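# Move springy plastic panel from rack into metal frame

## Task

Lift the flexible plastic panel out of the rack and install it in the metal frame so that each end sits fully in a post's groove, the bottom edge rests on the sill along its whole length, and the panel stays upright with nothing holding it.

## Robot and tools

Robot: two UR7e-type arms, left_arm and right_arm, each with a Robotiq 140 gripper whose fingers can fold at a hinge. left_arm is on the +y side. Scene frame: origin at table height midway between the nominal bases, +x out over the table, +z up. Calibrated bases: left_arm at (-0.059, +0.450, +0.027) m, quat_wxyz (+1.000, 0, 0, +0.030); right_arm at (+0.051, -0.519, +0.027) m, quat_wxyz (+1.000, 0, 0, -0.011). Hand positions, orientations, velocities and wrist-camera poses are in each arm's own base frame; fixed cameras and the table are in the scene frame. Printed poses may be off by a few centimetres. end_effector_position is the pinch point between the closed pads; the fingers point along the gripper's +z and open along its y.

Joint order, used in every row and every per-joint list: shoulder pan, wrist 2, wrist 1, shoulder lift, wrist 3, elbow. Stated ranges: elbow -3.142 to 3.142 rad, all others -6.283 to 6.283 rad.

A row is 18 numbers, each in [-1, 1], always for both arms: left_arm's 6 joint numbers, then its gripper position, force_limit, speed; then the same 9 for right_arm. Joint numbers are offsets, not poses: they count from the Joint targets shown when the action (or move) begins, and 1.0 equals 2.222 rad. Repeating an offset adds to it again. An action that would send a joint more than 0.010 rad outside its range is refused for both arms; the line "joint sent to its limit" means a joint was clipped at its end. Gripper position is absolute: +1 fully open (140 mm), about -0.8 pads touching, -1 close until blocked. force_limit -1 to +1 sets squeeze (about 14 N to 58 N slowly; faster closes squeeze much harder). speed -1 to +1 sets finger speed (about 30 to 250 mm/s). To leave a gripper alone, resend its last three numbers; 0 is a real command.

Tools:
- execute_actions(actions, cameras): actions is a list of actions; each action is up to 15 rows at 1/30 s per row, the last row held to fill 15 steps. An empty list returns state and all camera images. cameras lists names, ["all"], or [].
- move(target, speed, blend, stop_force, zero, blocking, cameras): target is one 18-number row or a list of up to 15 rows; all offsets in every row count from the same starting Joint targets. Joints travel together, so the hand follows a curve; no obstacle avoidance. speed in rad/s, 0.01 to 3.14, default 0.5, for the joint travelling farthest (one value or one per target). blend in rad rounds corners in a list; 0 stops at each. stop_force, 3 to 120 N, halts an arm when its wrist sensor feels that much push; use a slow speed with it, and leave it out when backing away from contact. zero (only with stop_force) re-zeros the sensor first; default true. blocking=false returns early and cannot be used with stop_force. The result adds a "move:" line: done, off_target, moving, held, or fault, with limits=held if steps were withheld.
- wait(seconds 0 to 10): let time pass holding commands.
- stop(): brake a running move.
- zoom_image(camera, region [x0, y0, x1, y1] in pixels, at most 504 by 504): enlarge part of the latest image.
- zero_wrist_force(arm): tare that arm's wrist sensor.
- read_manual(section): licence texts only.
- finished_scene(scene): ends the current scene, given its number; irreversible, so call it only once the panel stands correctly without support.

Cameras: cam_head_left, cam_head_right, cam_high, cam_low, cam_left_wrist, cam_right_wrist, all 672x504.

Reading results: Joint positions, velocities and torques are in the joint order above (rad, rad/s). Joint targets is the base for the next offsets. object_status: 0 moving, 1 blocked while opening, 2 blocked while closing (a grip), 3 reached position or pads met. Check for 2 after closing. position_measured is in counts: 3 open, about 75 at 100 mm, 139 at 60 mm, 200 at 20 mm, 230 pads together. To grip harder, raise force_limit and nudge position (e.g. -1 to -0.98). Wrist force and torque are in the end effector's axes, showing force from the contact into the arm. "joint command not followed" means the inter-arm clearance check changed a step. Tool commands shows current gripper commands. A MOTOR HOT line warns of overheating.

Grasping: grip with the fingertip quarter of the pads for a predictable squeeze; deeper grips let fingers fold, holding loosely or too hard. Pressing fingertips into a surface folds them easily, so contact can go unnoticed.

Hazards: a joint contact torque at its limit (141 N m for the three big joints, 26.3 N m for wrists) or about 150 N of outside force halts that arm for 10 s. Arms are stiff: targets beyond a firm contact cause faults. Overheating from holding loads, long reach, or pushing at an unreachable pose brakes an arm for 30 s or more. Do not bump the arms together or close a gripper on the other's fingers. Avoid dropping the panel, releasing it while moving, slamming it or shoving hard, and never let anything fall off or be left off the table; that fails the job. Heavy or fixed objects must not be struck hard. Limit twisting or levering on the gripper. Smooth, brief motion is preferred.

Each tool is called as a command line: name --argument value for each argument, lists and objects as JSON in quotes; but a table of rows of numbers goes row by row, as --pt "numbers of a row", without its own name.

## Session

execute_actions --actions '[]'

Scene clock: 0.00 s.
left_arm: end_effector_position=(+0.3227, -0.0367, +0.1395) position_measured=3 object_status=3 end_effector_quat_wxyz=(-0.049, +0.909, -0.394, +0.124) | right_arm: end_effector_position=(+1.0232, +0.3931, +0.3299) position_measured=3 object_status=3 end_effector_quat_wxyz=(-0.281, +0.783, -0.059, +0.552)
Joint names: [shoulder pan, wrist 2, wrist 1, shoulder lift, wrist 3, elbow]
Joint positions: left_arm=[-0.721 -1.403 -1.938 -2.296 3.256 2.454] | right_arm=[0.187 -1.368 -3.062 -0.507 3.638 0.668]
Joint velocities: within noise
Joint torques (N m): no reading
Wrist force (N): no reading
Wrist torque (N m): no reading
Wrist force, peak (N): no reading
Joint targets: left_arm=[-0.721 -1.403 -1.938 -2.296 3.256 2.454] | right_arm=[0.187 -1.368 -3.062 -0.507 3.638 0.668]
Tool commands: left_gripper/position=+1.0 left_gripper/force_limit=+1.0 left_gripper/speed=+1.0 right_gripper/position=+1.0 right_gripper/force_limit=+1.0 right_gripper/speed=+1.0

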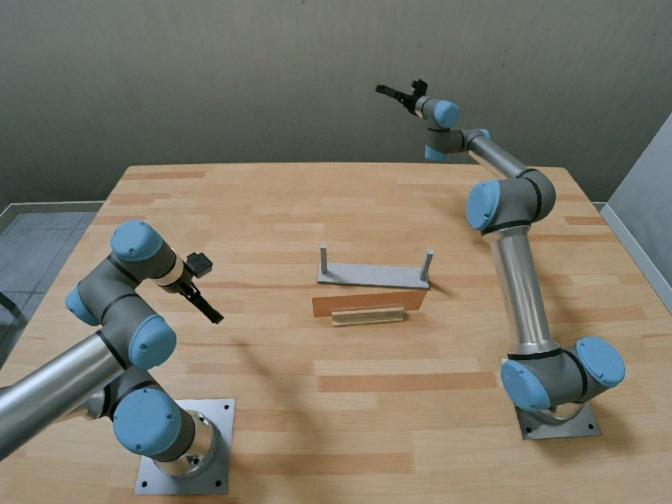

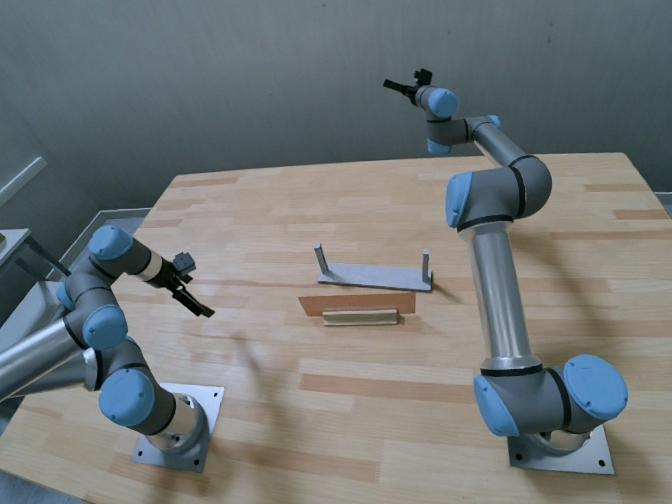

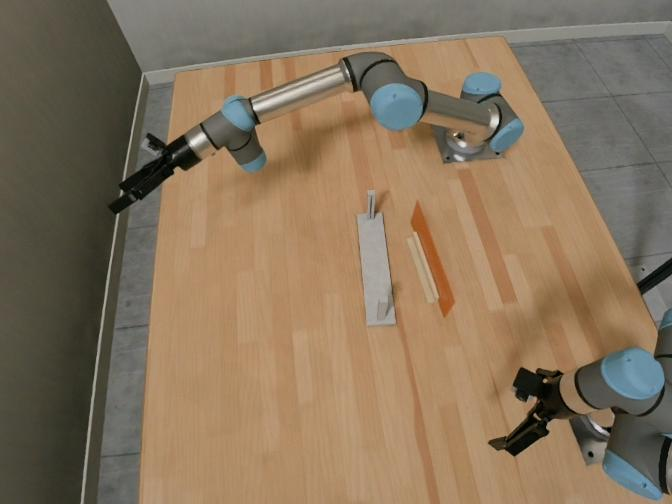

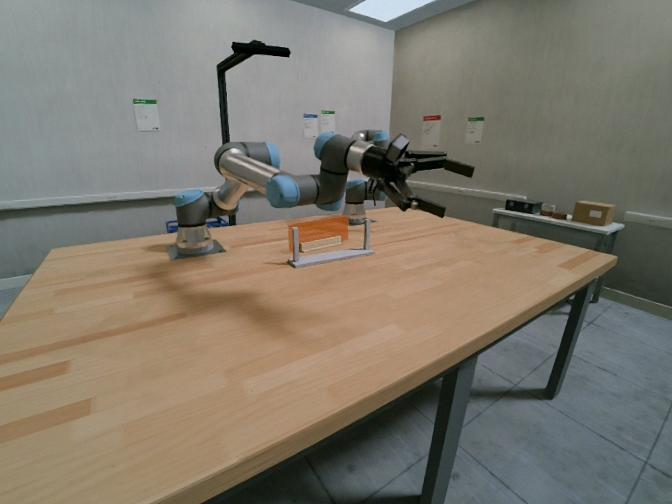

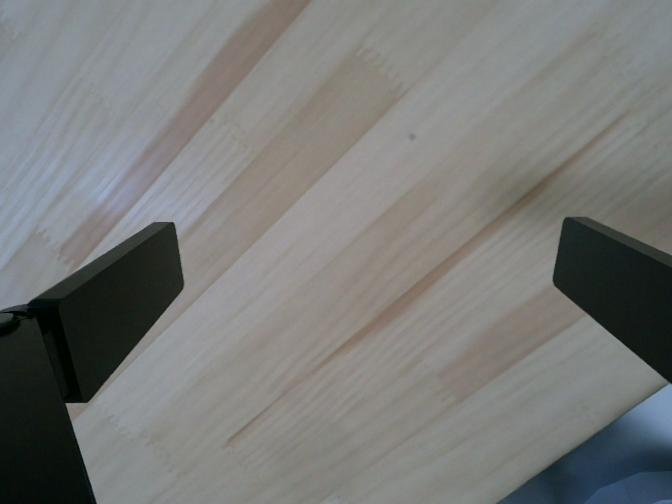

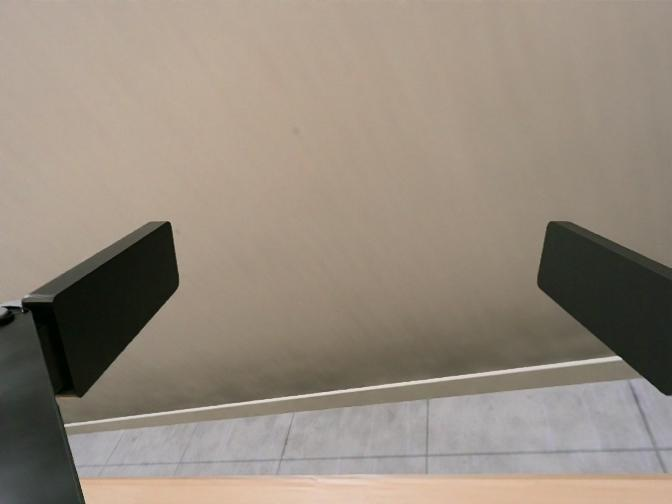

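move --target '[-0.0709,-0.0378,0.0635,0.1621,-0.5989,-0.1786,-0.3,1,-0.5,0.1128,-0.0456,0.317,-0.2557,0.3918,0.238,-0.3,1,-0.5]' --speed 1.2

move --target '[-0.0709,-0.0377,0.0635,0.1621,-0.5988,-0.1785,-0.3,1,-0.5,0.1128,-0.0457,0.3171,-0.2557,0.3917,0.238,-0.3,1,-0.5]' --speed 1.2 --cameras '["cam_left_wrist","cam_right_wrist","cam_low"]'

zoom_image --camera "cam_left_wrist" --region '[300, 70, 420, 190]'

zoom_image --camera "cam_right_wrist" --region '[300, 90, 420, 210]'

zoom_image --camera "cam_left_wrist" --region '[472, 60, 672, 260]'

zoom_image --camera "cam_right_wrist" --region '[20, 60, 220, 260]'

Scene clock: 14.40 s.
left_arm: end_effector_position=(+0.3584, -0.1823, +0.2141) position_measured=167 object_status=3 end_effector_quat_wxyz=(+0.024, +0.983, +0.170, +0.063) | right_arm: end_effector_position=(+0.7100, +0.5142, +0.3065) position_measured=167 object_status=3 end_effector_quat_wxyz=(-0.286, +0.851, -0.408, +0.164)
Joint names: [shoulder pan, wrist 2, wrist 1, shoulder lift, wrist 3, elbow]
Joint positions: left_arm=[-0.878 -1.487 -1.797 -1.936 1.925 2.057] | right_arm=[0.438 -1.469 -2.358 -1.075 4.508 1.197]
Joint torques (N m): left_arm=[-7.18 -1.49 -1.6 0.63 -1.47 -38.15] | right_arm=[12.67 -2.03 -2.74 -54.57 2.12 -13.65]
Wrist force (N): left_arm=[0.1 0.7 -0.2] | right_arm=[3.7 1.6 1.7]
Wrist torque (N m): left_arm=[0.14 -0.07 0.08] | right_arm=[0.40 -0.79 -0.17]
Wrist force, peak (N): left_arm=[0.2 1.6 -0.4] | right_arm=[3.7 1.6 1.7]
Joint targets: left_arm=[-0.878 -1.487 -1.797 -1.936 1.925 2.057] | right_arm=[0.438 -1.469 -2.357 -1.075 4.509 1.197]
move: done

Scene clock: 16.43 s.
left_arm: end_effector_position=(+0.3638, -0.3521, +0.2432) position_measured=167 object_status=3 end_effector_quat_wxyz=(+0.000, +0.728, +0.686, +0.000) | right_arm: end_effector_position=(+0.2704, +0.3950, +0.2429) position_measured=167 object_status=3 end_effector_quat_wxyz=(+0.000, +0.715, -0.699, +0.000)
Joint names: [shoulder pan, wrist 2, wrist 1, shoulder lift, wrist 3, elbow]
Joint positions: left_arm=[-1.036 -1.57 -1.656 -1.576 0.595 1.661] | right_arm=[0.688 -1.571 -1.653 -1.643 5.379 1.726]
Joint torques (N m): left_arm=[-6.83 -1.76 -1.49 -14.79 -1.19 -37.7] | right_arm=[13.6 -2.13 -1.32 -26.58 1.99 -11.75]
Wrist force (N): left_arm=[-0.7 1.0 -0.4] | right_arm=[3.5 -0.7 1.8]
Wrist torque (N m): left_arm=[0.26 0.07 0.03] | right_arm=[0.12 -0.76 -0.40]
Wrist force, peak (N): left_arm=[-1.7 1.0 -0.7] | right_arm=[4.7 0.4 2.4]
Joint targets: left_arm=[-1.036 -1.570 -1.656 -1.576 0.595 1.661] | right_arm=[0.688 -1.571 -1.653 -1.643 5.379 1.726]
move: done
Images, in order (width x height): cam_low 672x504, cam_left_wrist 672x504, cam_right_wrist 672x504.

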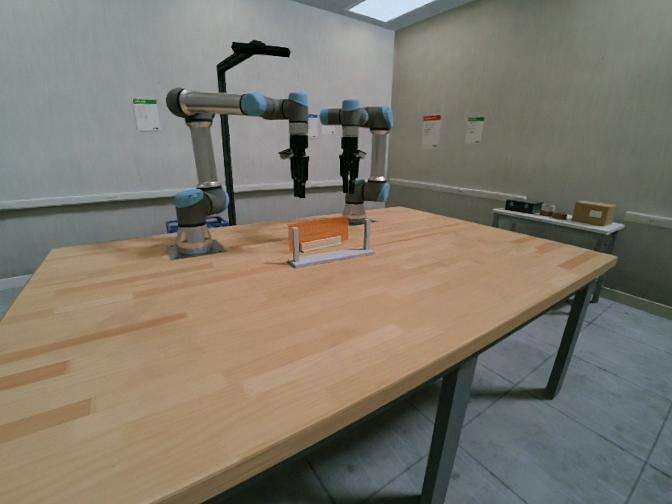

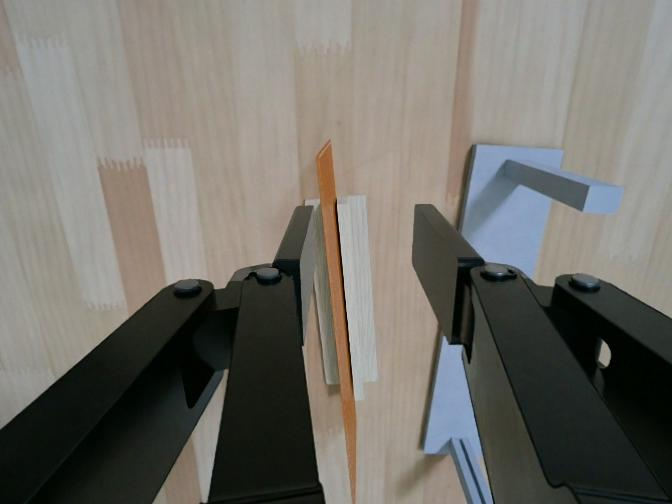

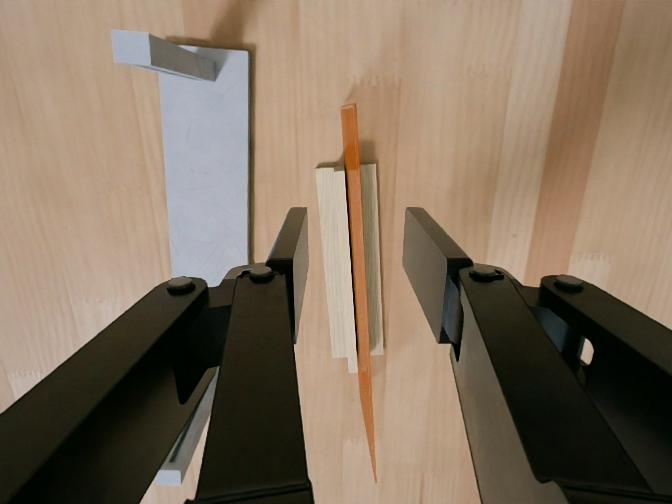

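Scaled by 4.200 from the camera's 672x504 image, which has a finer 960x720 frame.

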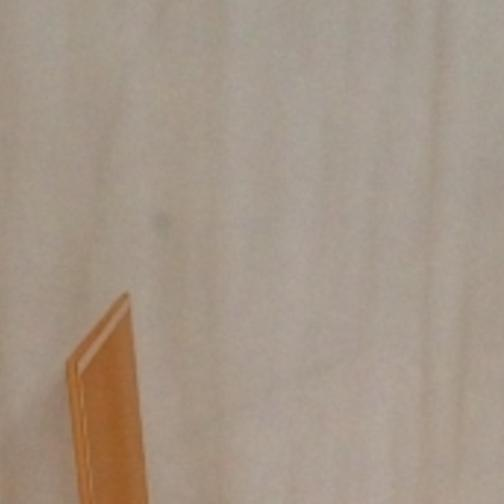

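Scaled by 4.200 from the camera's 672x504 image, which has a finer 960x720 frame.

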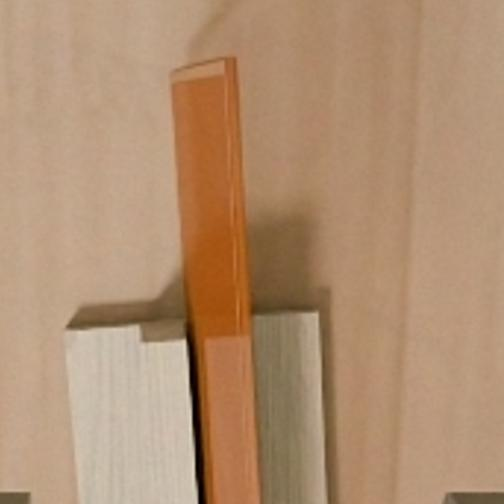

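Scaled by 2.520 from the camera's 672x504 image, which has a finer 960x720 frame.

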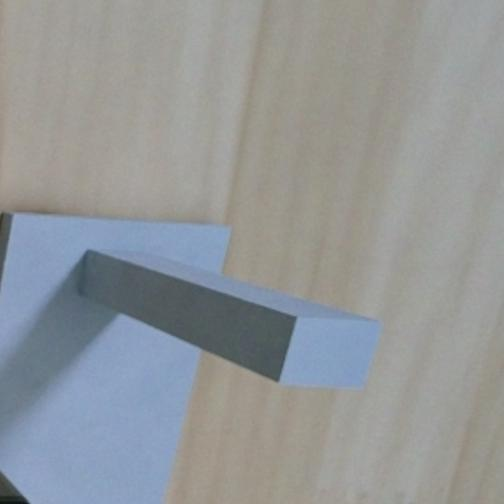

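Scaled by 2.520 from the camera's 672x504 image, which has a finer 960x720 frame.

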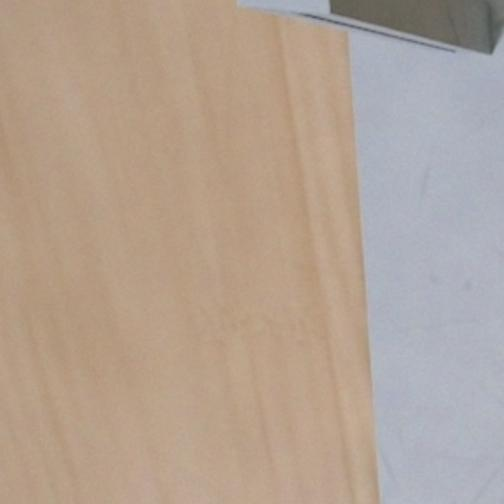

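move --target '[-0.0266,0,-0.1467,0.0358,-0.0672,0.1109,-0.3,0.5,-1,-0.0029,0,-0.1492,0.0149,-0.0374,0.1339,-0.3,0.5,-1]' --speed 0.3 --cameras '["cam_left_wrist","cam_right_wrist","cam_low"]'

zoom_image --camera "cam_low" --region '[270, 170, 400, 280]'

zoom_image --camera "cam_left_wrist" --region '[240, 100, 480, 340]'

zoom_image --camera "cam_right_wrist" --region '[240, 100, 480, 340]'

Scene clock: 34.83 s.
left_arm: end_effector_position=(+0.3436, -0.3753, +0.1187) position_measured=167 object_status=3 end_effector_quat_wxyz=(+0.000, +0.696, +0.718, +0.000) | right_arm: end_effector_position=(+0.2594, +0.3823, +0.1188) position_measured=167 object_status=3 end_effector_quat_wxyz=(+0.000, +0.741, -0.671, +0.000) end_effector_velocity=(-0.001, -0.001, -0.002) end_effector_angular_velocity=(-0.002, +0.001, +0.001)
Joint names: [shoulder pan, wrist 2, wrist 1, shoulder lift, wrist 3, elbow]
Joint positions: left_arm=[-1.095 -1.57 -1.982 -1.496 0.445 1.907] | right_arm=[0.682 -1.571 -1.984 -1.61 5.296 2.023]
Joint velocities: left_arm=[within noise] | right_arm=[0 -0.001 -0.004 0.001 -0.001 0.005]
Joint torques (N m): left_arm=[-6.89 -1.58 -3.93 -18.5 -1.42 -10.91] | right_arm=[-10.6 -1.98 -4.79 -15.44 -2.01 -12.15]
Wrist force (N): left_arm=[-0.7 1.0 -0.4] | right_arm=[3.4 -0.9 1.9]
Wrist torque (N m): left_arm=[0.25 0.11 0.06] | right_arm=[0.06 -0.75 -0.25]
Wrist force, peak (N): left_arm=[-0.5 1.2 -1.6] | right_arm=[3.5 -0.7 2.6]
Joint targets: left_arm=[-1.095 -1.570 -1.982 -1.496 0.445 1.907] | right_arm=[0.682 -1.571 -1.984 -1.610 5.296 2.023]
move: done
Images, in order (width x height): cam_low 672x504, cam_left_wrist 672x504, cam_right_wrist 672x504.

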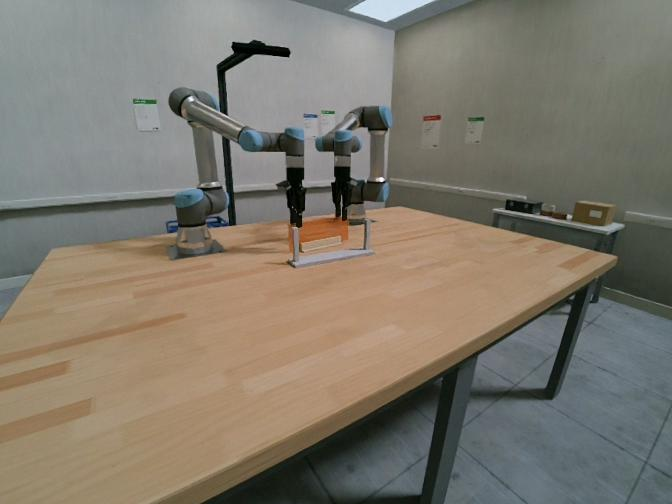

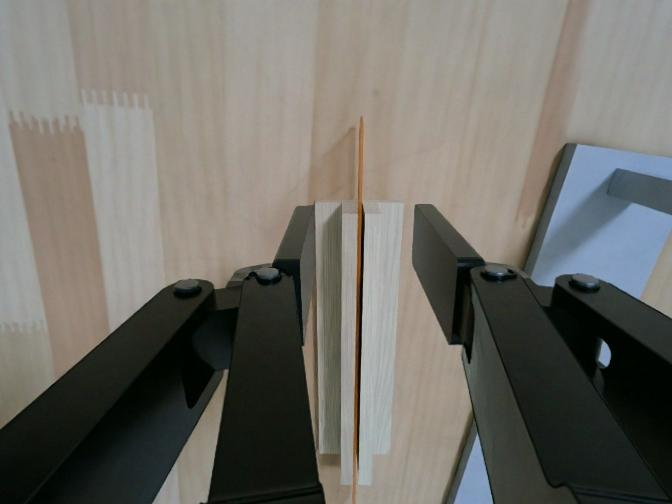

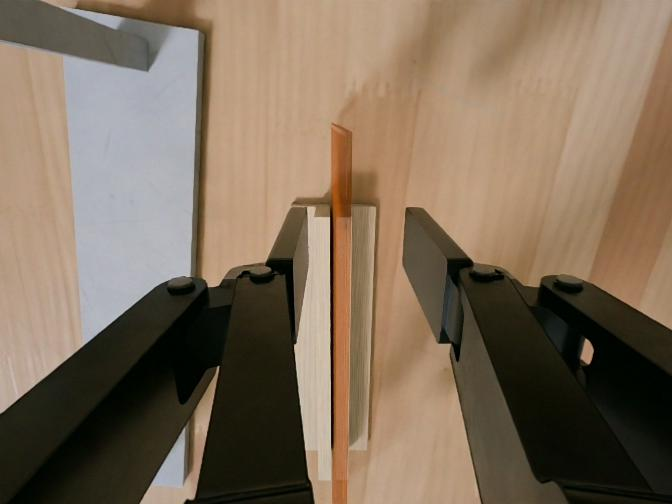

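Scaled by 3.877 from the camera's 672x504 image, which has a finer 960x720 frame.

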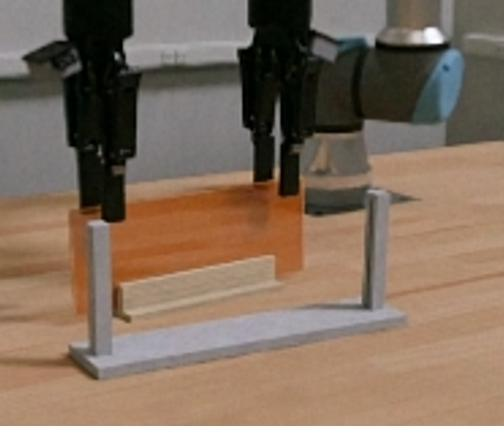

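Scaled by 2.100 from the camera's 672x504 image, which has a finer 960x720 frame.

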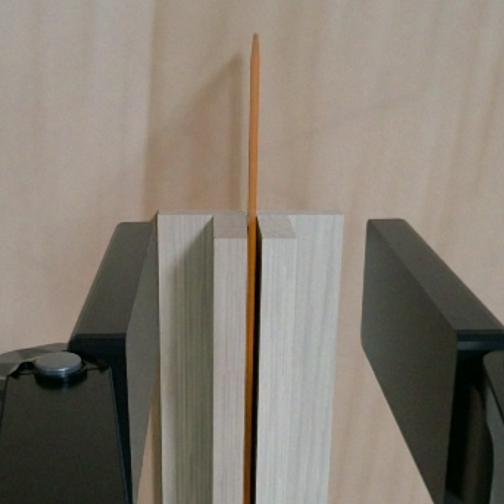

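Scaled by 2.100 from the camera's 672x504 image, which has a finer 960x720 frame.

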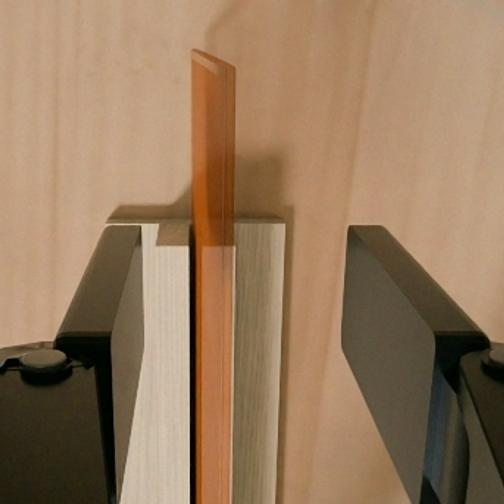

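move --target '[0,0,0,0,0,0,-0.3,0.5,-1,-0.0013,0,0,0.0013,-0.0013,-0.0012,-0.3,0.5,-1]' --speed 0.2

move --target '[0,0,0,0,0,0,-1,0.5,-1,0,0,0,0,0,0,-1,0.5,-1]'

Scene clock: 38.33 s.
left_arm: end_effector_position=(+0.3436, -0.3753, +0.1186) position_measured=167 object_status=3 end_effector_quat_wxyz=(+0.000, +0.696, +0.718, +0.000) | right_arm: end_effector_position=(+0.2613, +0.3822, +0.1186) position_measured=167 object_status=3 end_effector_quat_wxyz=(+0.000, +0.741, -0.671, +0.000)
Joint names: [shoulder pan, wrist 2, wrist 1, shoulder lift, wrist 3, elbow]
Joint positions: left_arm=[-1.095 -1.57 -1.982 -1.496 0.445 1.907] | right_arm=[0.679 -1.571 -1.984 -1.607 5.293 2.021]
Joint torques (N m): left_arm=[-7.06 -1.32 -3.83 -18.21 -1.33 -10.78] | right_arm=[-8.87 -1.32 -4.88 -14.84 -2.02 -39.6]
Wrist force (N): left_arm=[-0.4 0.8 -0.3] | right_arm=[3.4 -0.9 1.8]
Wrist torque (N m): left_arm=[0.22 0.06 0.05] | right_arm=[0.07 -0.76 -0.25]
Wrist force, peak (N): left_arm=[-0.5 1.2 -0.3] | right_arm=[3.5 -1.0 1.9]
Joint targets: left_arm=[-1.095 -1.570 -1.982 -1.496 0.445 1.907] | right_arm=[0.679 -1.571 -1.984 -1.607 5.293 2.021]
move: done

Scene clock: 40.23 s.
left_arm: end_effector_position=(+0.3436, -0.3753, +0.1186) position_measured=231 object_status=0 end_effector_quat_wxyz=(+0.000, +0.696, +0.718, +0.000) | right_arm: end_effector_position=(+0.2614, +0.3822, +0.1186) position_measured=231 object_status=0 end_effector_quat_wxyz=(+0.000, +0.741, -0.671, +0.000)
Joint names: [shoulder pan, wrist 2, wrist 1, shoulder lift, wrist 3, elbow]
Joint positions: left_arm=[-1.095 -1.57 -1.982 -1.496 0.445 1.907] | right_arm=[0.679 -1.571 -1.984 -1.607 5.293 2.021]
Joint torques (N m): left_arm=[-6.56 -1.24 -3.33 -18.07 -1.34 -9.49] | right_arm=[-9.02 -1.04 -3.12 -15.81 -2.09 -34.8]
Wrist force (N): left_arm=[0.2 0.7 -1.5] | right_arm=[3.7 -1.5 0.2]
Wrist torque (N m): left_arm=[0.24 0.05 0.10] | right_arm=[0.07 -0.72 -0.21]
Wrist force, peak (N): left_arm=[-0.1 0.6 -1.6] | right_arm=[3.4 -1.8 1.8]
Joint targets: left_arm=[-1.095 -1.570 -1.982 -1.496 0.445 1.907] | right_arm=[0.679 -1.571 -1.984 -1.607 5.293 2.021]
move: done

move --pt "0 0 0.0652 -0.0202 0 -0.045 -1 0.5 -1 0 0 0.0679 -0.0208 0 -0.0471 -1 0.5 -1" --pt "0 0 0.1812 -0.0348 0 -0.1463 -1 0.5 -1 0 0 0.1854 -0.0352 0 -0.1503 -1 0.5 -1" --speed 0.12 --blend '[0.02,0]' --cameras '["cam_low"]'

zoom_image --camera "cam_low" --region '[270, 150, 400, 280]'

Scene clock: 59.20 s.
left_arm: end_effector_position=(+0.3434, -0.3751, +0.2729) position_measured=231 object_status=3 end_effector_quat_wxyz=(+0.000, +0.696, +0.718, +0.000) | right_arm: end_effector_position=(+0.2614, +0.3822, +0.2730) position_measured=231 object_status=3 end_effector_quat_wxyz=(+0.000, +0.741, -0.671, +0.000)
Joint names: [shoulder pan, wrist 2, wrist 1, shoulder lift, wrist 3, elbow]
Joint positions: left_arm=[-1.095 -1.57 -1.58 -1.574 0.445 1.582] | right_arm=[0.679 -1.571 -1.573 -1.685 5.293 1.687]
Joint torques (N m): left_arm=[-3.33 -0.73 -1.25 -40.95 -1.15 -38.12] | right_arm=[0.74 -0.52 -1.15 -26.69 -2 -39.15]
Wrist force (N): left_arm=[-1.9 0.1 1.3] | right_arm=[2.3 -1.0 2.2]
Wrist torque (N m): left_arm=[0.18 0.14 0.08] | right_arm=[0.11 -0.67 -0.22]
Wrist force, peak (N): left_arm=[19.8 1.2 -0.2] | right_arm=[20.2 -0.8 2.2]
Joint targets: left_arm=[-1.095 -1.570 -1.579 -1.574 0.445 1.582] | right_arm=[0.679 -1.571 -1.572 -1.685 5.293 1.687]
move: done
Images, in order (width x height): cam_low 672x504.

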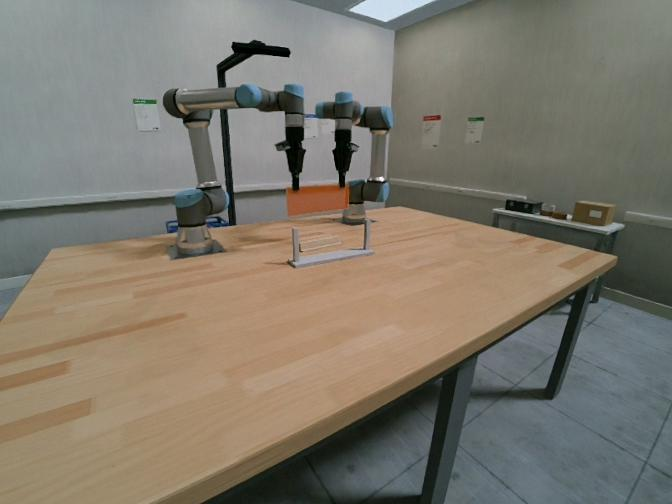

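Scaled by 3.877 from the camera's 672x504 image, which has a finer 960x720 frame.

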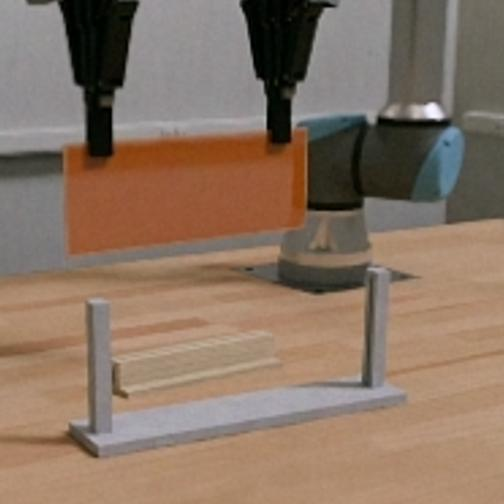

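move --pt "0.0259 0 0.0013 0.0366 0.1063 -0.0378 -1 0.5 -1 -0.0226 0 -0.0017 0.014 -0.0662 -0.0126 -1 0.5 -1" --pt "0.0488 0 0.0061 0.0745 0.2099 -0.0806 -1 0.5 -1 -0.0424 0 -0.0029 0.0303 -0.1291 -0.0278 -1 0.5 -1" --pt "0.0683 0 0.0149 0.114 0.31 -0.1289 -1 0.5 -1 -0.06 0 -0.0034 0.0488 -0.1897 -0.0458 -1 0.5 -1" --pt "0.0855 0 0.0282 0.1559 0.4079 -0.1841 -1 0.5 -1 -0.0757 0 -0.0031 0.0694 -0.2485 -0.0667 -1 0.5 -1" --speed 0.2 --blend '[0.03,0.03,0.03,0]' --cameras '["cam_low","cam_left_wrist","cam_right_wrist"]'

zoom_image --camera "cam_low" --region '[270, 150, 400, 280]'

zoom_image --camera "cam_left_wrist" --region '[270, 50, 420, 200]'

zoom_image --camera "cam_right_wrist" --region '[270, 50, 420, 200]'

Scene clock: 68.53 s.
left_arm: end_effector_position=(+0.4969, -0.4166, +0.2728) position_measured=231 object_status=3 end_effector_quat_wxyz=(+0.000, +0.904, +0.428, +0.000) | right_arm: end_effector_position=(+0.3789, +0.3652, +0.2733) position_measured=231 object_status=3 end_effector_quat_wxyz=(-0.001, +0.856, -0.518, +0.000)
Joint names: [shoulder pan, wrist 2, wrist 1, shoulder lift, wrist 3, elbow]
Joint positions: left_arm=[-0.905 -1.57 -1.517 -1.227 1.351 1.173] | right_arm=[0.511 -1.571 -1.579 -1.531 4.741 1.538]
Joint torques (N m): left_arm=[10.66 -0.59 -1.6 -32.74 1.5 -37.74] | right_arm=[-10.57 -0.59 -1.61 -21.33 -2.23 -39.6]
Wrist force (N): left_arm=[-1.2 0.2 0.7] | right_arm=[3.2 -1.5 2.6]
Wrist torque (N m): left_arm=[0.15 0.16 -0.35] | right_arm=[-0.02 -0.55 0.08]
Wrist force, peak (N): left_arm=[3.1 -0.6 1.2] | right_arm=[6.5 -0.8 2.7]
Joint targets: left_arm=[-0.905 -1.570 -1.517 -1.227 1.352 1.173] | right_arm=[0.511 -1.571 -1.579 -1.531 4.741 1.538]
move: done
Images, in order (width x height): cam_low 672x504, cam_left_wrist 672x504, cam_right_wrist 672x504.

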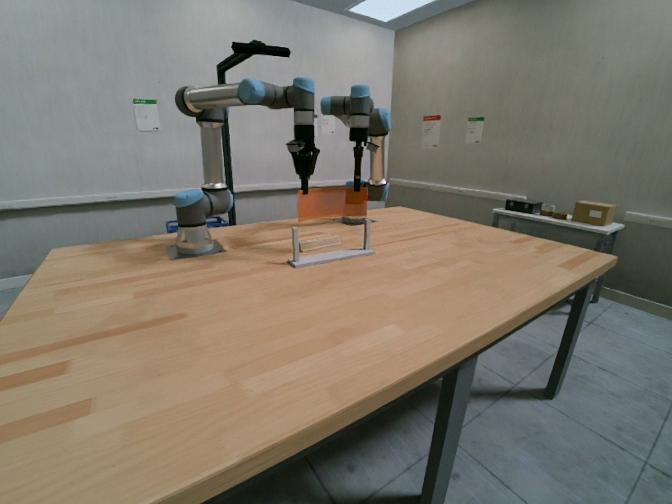

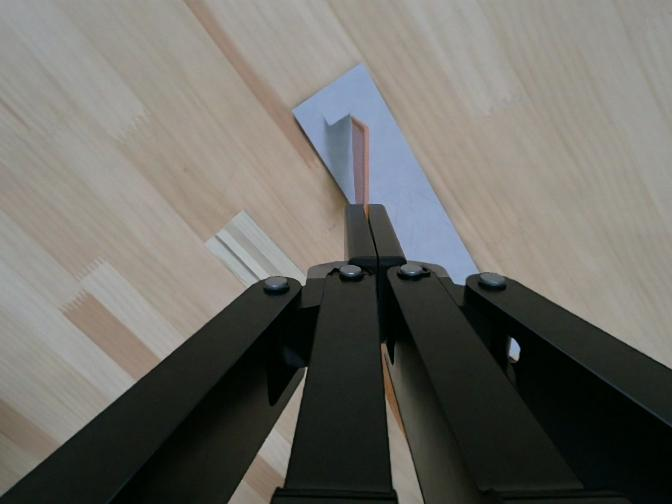

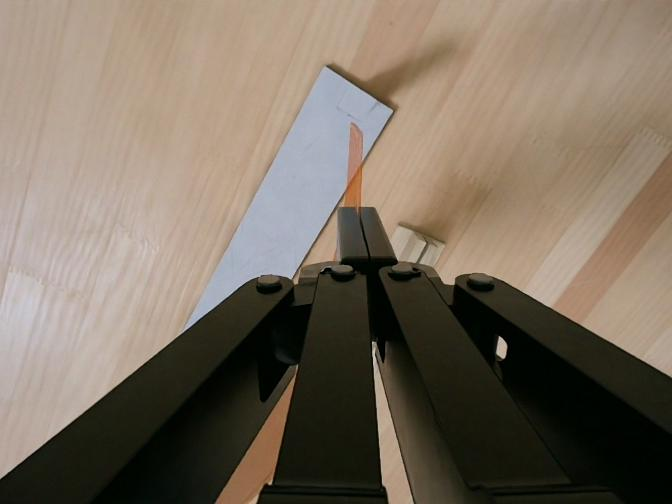

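Scaled by 3.877 from the camera's 672x504 image, which has a finer 960x720 frame.

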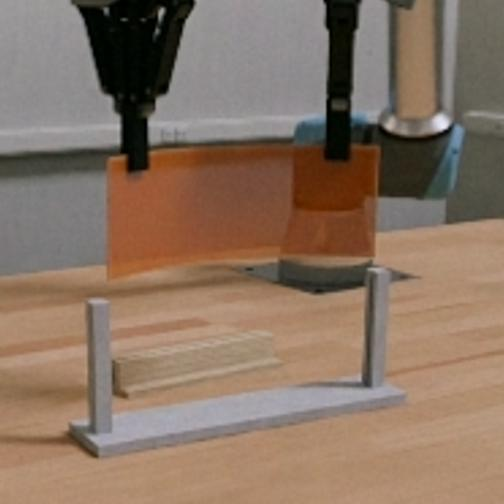

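Scaled by 3.360 from the camera's 672x504 image, which has a finer 960x720 frame.

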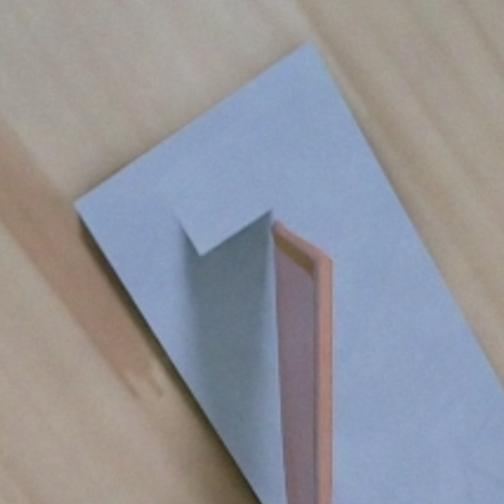

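Scaled by 3.360 from the camera's 672x504 image, which has a finer 960x720 frame.

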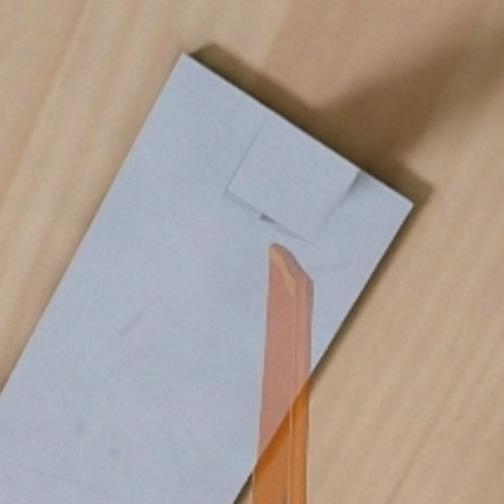

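move --pt "-0.0029 0 -0.0007 -0.003 -0.0117 0.0037 -1 0.5 -1 -0.0017 0 -0.0005 -0.0009 -0.0102 0.0014 -1 0.5 -1" --pt "-0.0029 0 -0.0578 -0.0023 -0.0117 0.0602 -1 0.5 -1 -0.0017 0 -0.0572 0.0028 -0.0102 0.0549 -1 0.5 -1" --pt "-0.0029 0 -0.1131 0.005 -0.0117 0.1081 -1 0.5 -1 -0.0017 0 -0.1152 0.0134 -0.0102 0.1023 -1 0.5 -1" --speed 0.08 --stop_force 15 --blend '[0,0.02,0]' --cameras '["cam_low","cam_left_wrist","cam_right_wrist"]'

zoom_image --camera "cam_low" --region '[270, 170, 400, 280]'

zoom_image --camera "cam_left_wrist" --region '[300, 70, 390, 160]'

zoom_image --camera "cam_right_wrist" --region '[325, 70, 415, 160]'

Scene clock: 88.03 s.
left_arm: end_effector_position=(+0.4927, -0.4177, +0.1731) position_measured=231 object_status=3 end_effector_quat_wxyz=(+0.000, +0.899, +0.437, +0.000) | right_arm: end_effector_position=(+0.3792, +0.3631, +0.1729) position_measured=231 object_status=3 end_effector_quat_wxyz=(+0.000, +0.860, -0.510, +0.000)
Joint names: [shoulder pan, wrist 2, wrist 1, shoulder lift, wrist 3, elbow]
Joint positions: left_arm=[-0.911 -1.57 -1.768 -1.216 1.326 1.413] | right_arm=[0.507 -1.571 -1.835 -1.501 4.718 1.766]
Joint torques (N m): left_arm=[-3.93 -0.55 -3.87 -32.61 -0.92 -11.24] | right_arm=[-9.58 -1.86 -4.72 -20.96 -2.32 -11.83]
Wrist force (N): left_arm=[-2.4 0.7 1.1] | right_arm=[2.5 -1.7 2.1]
Wrist torque (N m): left_arm=[0.15 0.30 -0.25] | right_arm=[0.05 -0.60 0.10]
Wrist force, peak (N): left_arm=[-2.3 0.4 1.8] | right_arm=[4.3 -0.7 2.4]
Joint targets: left_arm=[-0.911 -1.570 -1.768 -1.216 1.326 1.413] | right_arm=[0.507 -1.571 -1.835 -1.501 4.718 1.766]
move: done
Images, in order (width x height): cam_low 672x504, cam_left_wrist 672x504, cam_right_wrist 672x504.

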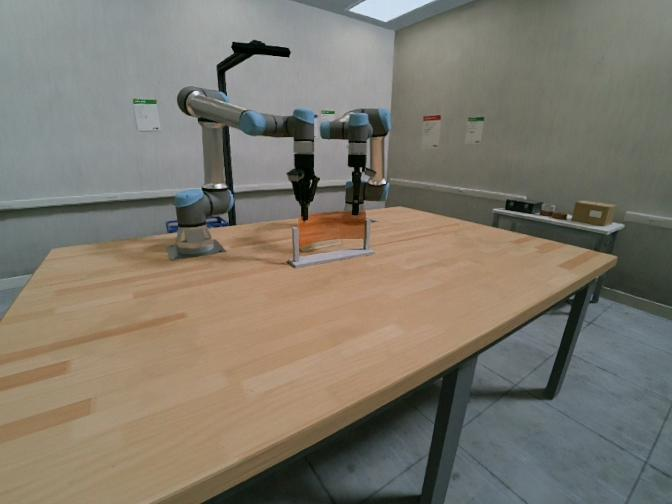

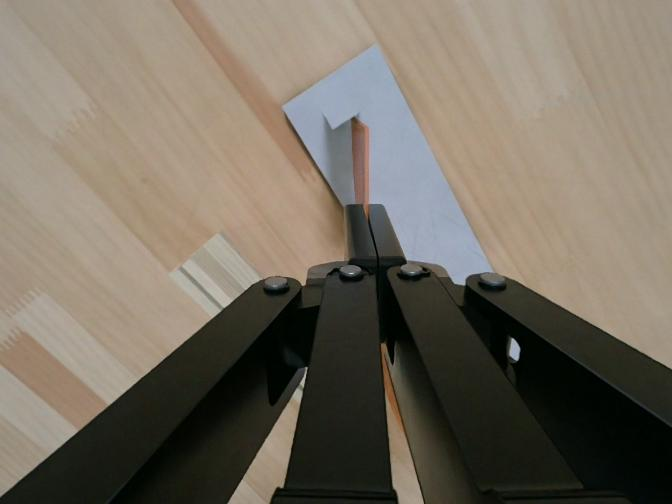

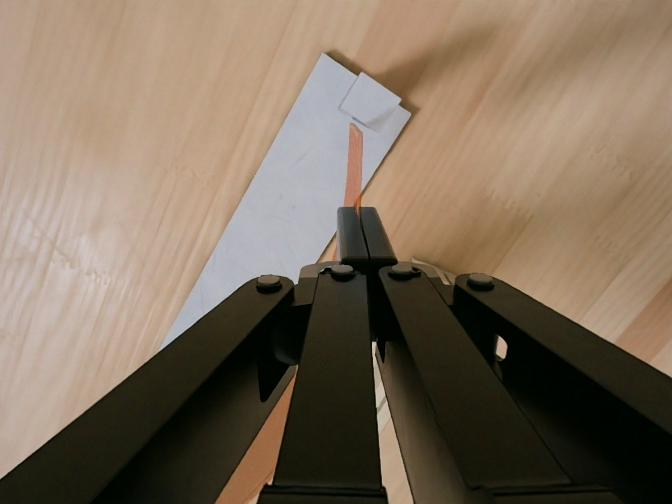

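Scaled by 3.877 from the camera's 672x504 image, which has a finer 960x720 frame.

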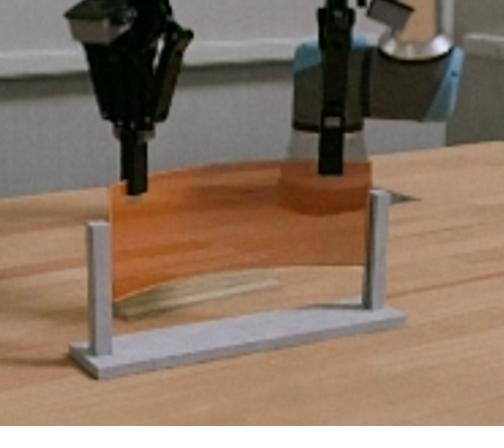

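Scaled by 5.600 from the camera's 672x504 image, which has a finer 960x720 frame.

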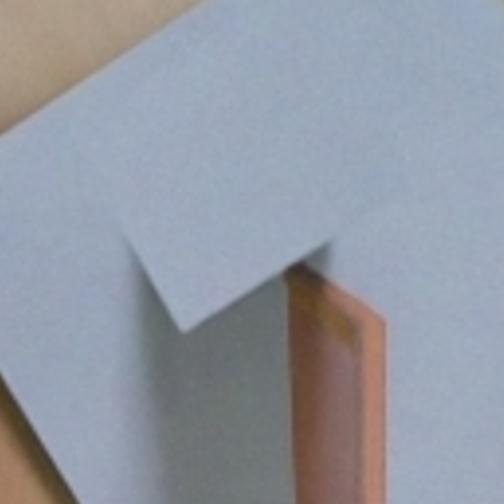

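Scaled by 5.600 from the camera's 672x504 image, which has a finer 960x720 frame.

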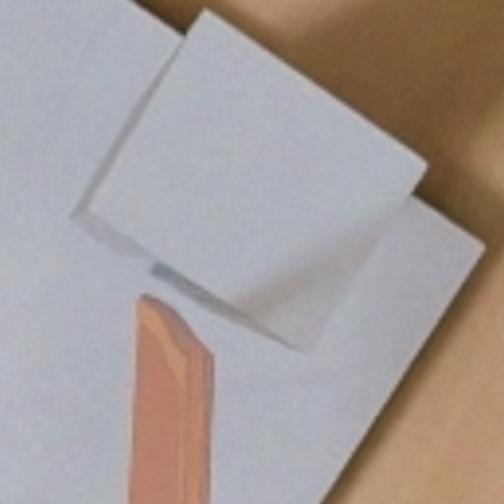

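move --pt "-0.0005 0 -0.0514 0.012 -0.0005 0.0395 -1 0.5 -1 -0.0005 0 -0.0558 0.0174 -0.0005 0.0384 -1 0.5 -1" --pt "0.0038 0 -0.05 0.0155 -0.0637 0.0344 -1 0.5 -1 -0.0051 0 -0.0556 0.0195 0.0624 0.0361 -1 0.5 -1" --speed 0.08 --stop_force 15 --cameras '["cam_low","cam_left_wrist","cam_right_wrist"]'

zoom_image --camera "cam_low" --region '[280, 215, 380, 275]'

zoom_image --camera "cam_left_wrist" --region '[320, 90, 390, 160]'

zoom_image --camera "cam_right_wrist" --region '[325, 80, 395, 150]'

Scene clock: 109.50 s.
left_arm: end_effector_position=(+0.4979, -0.4158, +0.1257) position_measured=231 object_status=3 end_effector_quat_wxyz=(+0.000, +0.864, +0.503, +0.000) | right_arm: end_effector_position=(+0.3858, +0.3601, +0.1254) position_measured=231 object_status=3 end_effector_quat_wxyz=(+0.000, +0.820, -0.573, +0.000)
Joint names: [shoulder pan, wrist 2, wrist 1, shoulder lift, wrist 3, elbow]
Joint positions: left_arm=[-0.903 -1.57 -1.879 -1.182 1.184 1.49] | right_arm=[0.496 -1.571 -1.959 -1.458 4.857 1.846]
Joint torques (N m): left_arm=[11.27 -0.42 -1.4 -33.69 -1.04 -36.41] | right_arm=[-10.34 -1.73 -1.48 -22.22 1.74 -37.65]
Wrist force (N): left_arm=[-1.6 0.4 1.8] | right_arm=[2.7 -1.5 2.2]
Wrist torque (N m): left_arm=[0.12 0.24 -0.15] | right_arm=[0.01 -0.62 -0.14]
Wrist force, peak (N): left_arm=[-2.6 0.6 1.5] | right_arm=[4.0 -0.9 2.1]
Joint targets: left_arm=[-0.903 -1.570 -1.879 -1.182 1.184 1.490] | right_arm=[0.496 -1.571 -1.959 -1.458 4.857 1.846]
move: done
Images, in order (width x height): cam_low 672x504, cam_left_wrist 672x504, cam_right_wrist 672x504.

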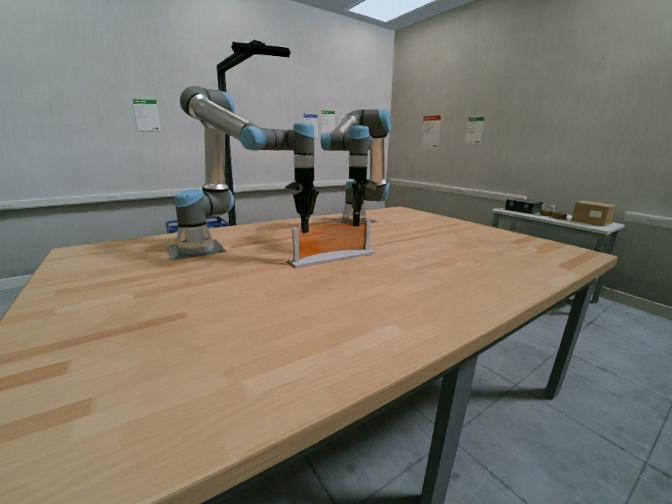

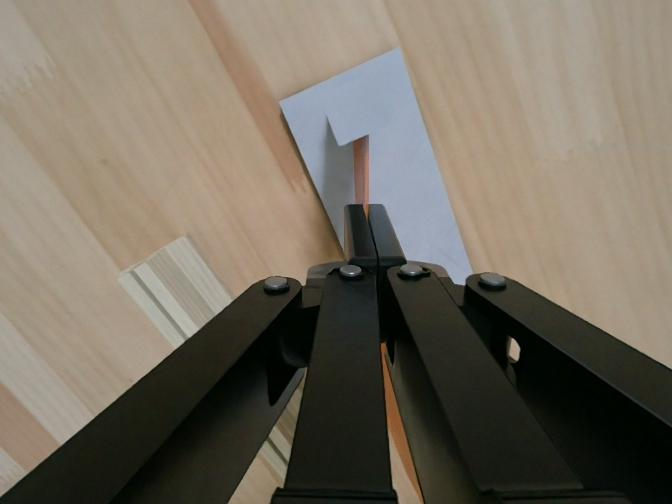

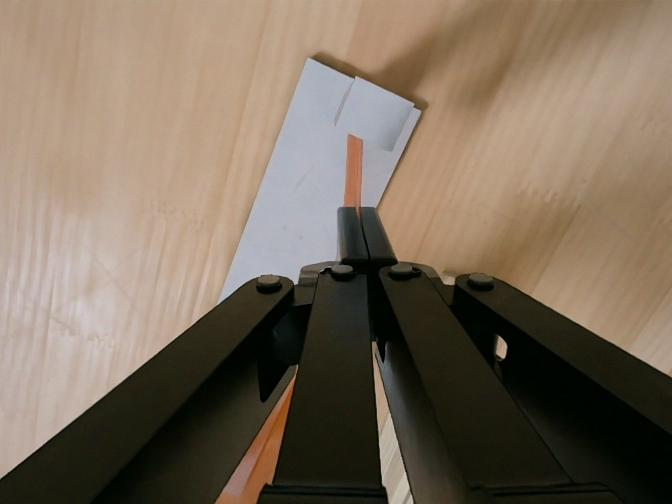

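Scaled by 5.040 from the camera's 672x504 image, which has a finer 960x720 frame.

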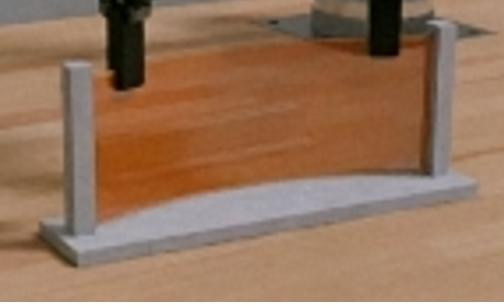

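Scaled by 7.200 from the camera's 672x504 image, which has a finer 960x720 frame.

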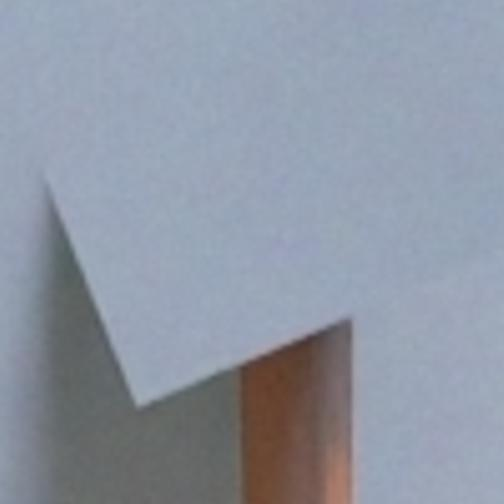

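Scaled by 7.200 from the camera's 672x504 image, which has a finer 960x720 frame.

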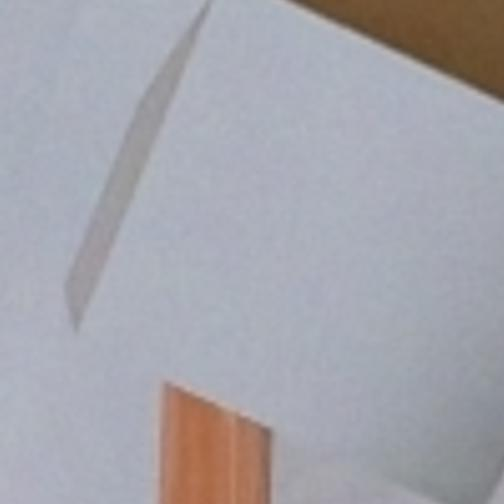

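move --pt "0.004 0 0.002 0.0045 -0.0635 -0.0065 -1 0.5 -1 -0.0045 0 0.0004 0.0029 0.063 -0.0033 -1 0.5 -1" --pt "0.0072 0 0.004 0.009 -0.1189 -0.013 -1 0.5 -1 -0.0077 0 0.001 0.0062 0.1183 -0.0072 -1 0.5 -1" --pt "0.0098 0 0.0059 0.0135 -0.1703 -0.0194 -1 0.5 -1 -0.0102 0 0.0015 0.0101 0.1698 -0.0116 -1 0.5 -1" --speed 0.06 --blend '[0.02,0.02,0]' --stop_force 12 --cameras '["cam_low","cam_left_wrist","cam_right_wrist"]'

zoom_image --camera "cam_low" --region '[280, 215, 380, 275]'

Scene clock: 119.77 s.
left_arm: end_effector_position=(+0.5153, -0.4151, +0.1256) position_measured=231 object_status=3 end_effector_quat_wxyz=(+0.000, +0.747, +0.665, +0.000) | right_arm: end_effector_position=(+0.4027, +0.3558, +0.1254) position_measured=231 object_status=3 end_effector_quat_wxyz=(+0.000, +0.690, -0.724, +0.000)
Joint names: [shoulder pan, wrist 2, wrist 1, shoulder lift, wrist 3, elbow]
Joint positions: left_arm=[-0.881 -1.57 -1.866 -1.152 0.806 1.447] | right_arm=[0.473 -1.571 -1.955 -1.436 5.234 1.82]
Joint torques (N m): left_arm=[12 -0.37 -1.16 -35.05 -1.48 -36.7] | right_arm=[-11.17 -1.72 -1.22 -23.06 2.11 -37.55]
Wrist force (N): left_arm=[-2.9 0.2 1.7] | right_arm=[1.8 -0.9 2.1]
Wrist torque (N m): left_arm=[0.10 0.16 0.09] | right_arm=[0.11 -0.87 -0.36]
Wrist force, peak (N): left_arm=[-3.2 0.0 1.7] | right_arm=[3.4 -1.2 2.1]
Joint targets: left_arm=[-0.881 -1.570 -1.866 -1.152 0.806 1.447] | right_arm=[0.473 -1.571 -1.955 -1.436 5.234 1.820]
move: done
Images, in order (width x height): cam_low 672x504, cam_left_wrist 672x504, cam_right_wrist 672x504.

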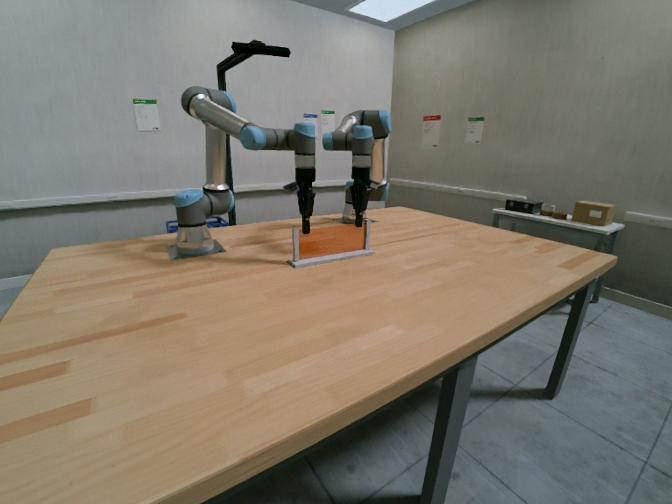

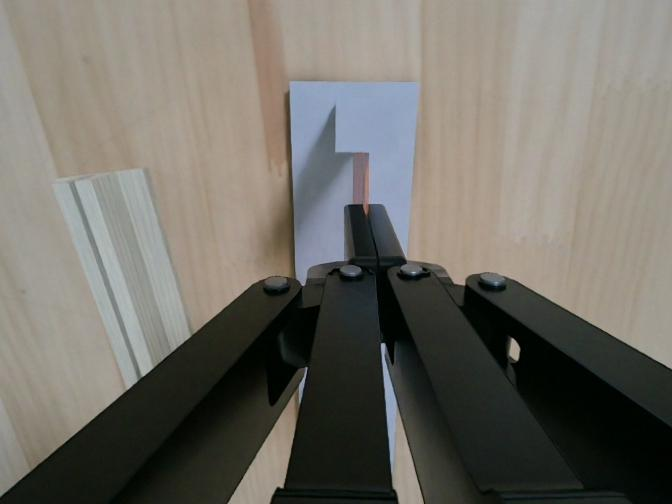

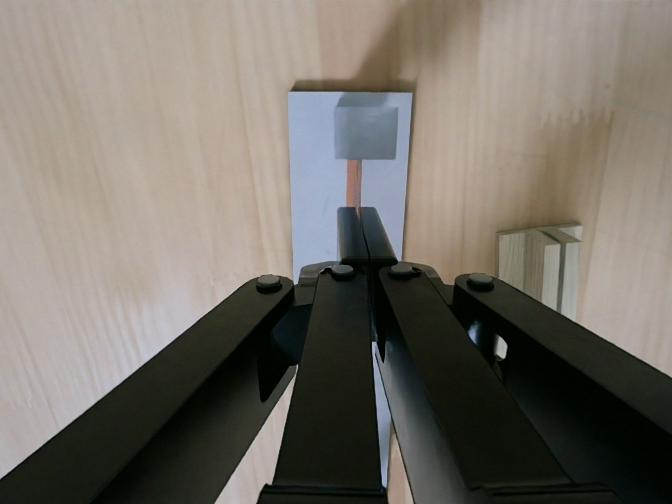

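Scaled by 5.040 from the camera's 672x504 image, which has a finer 960x720 frame.

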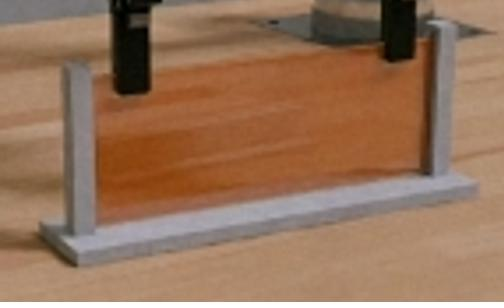

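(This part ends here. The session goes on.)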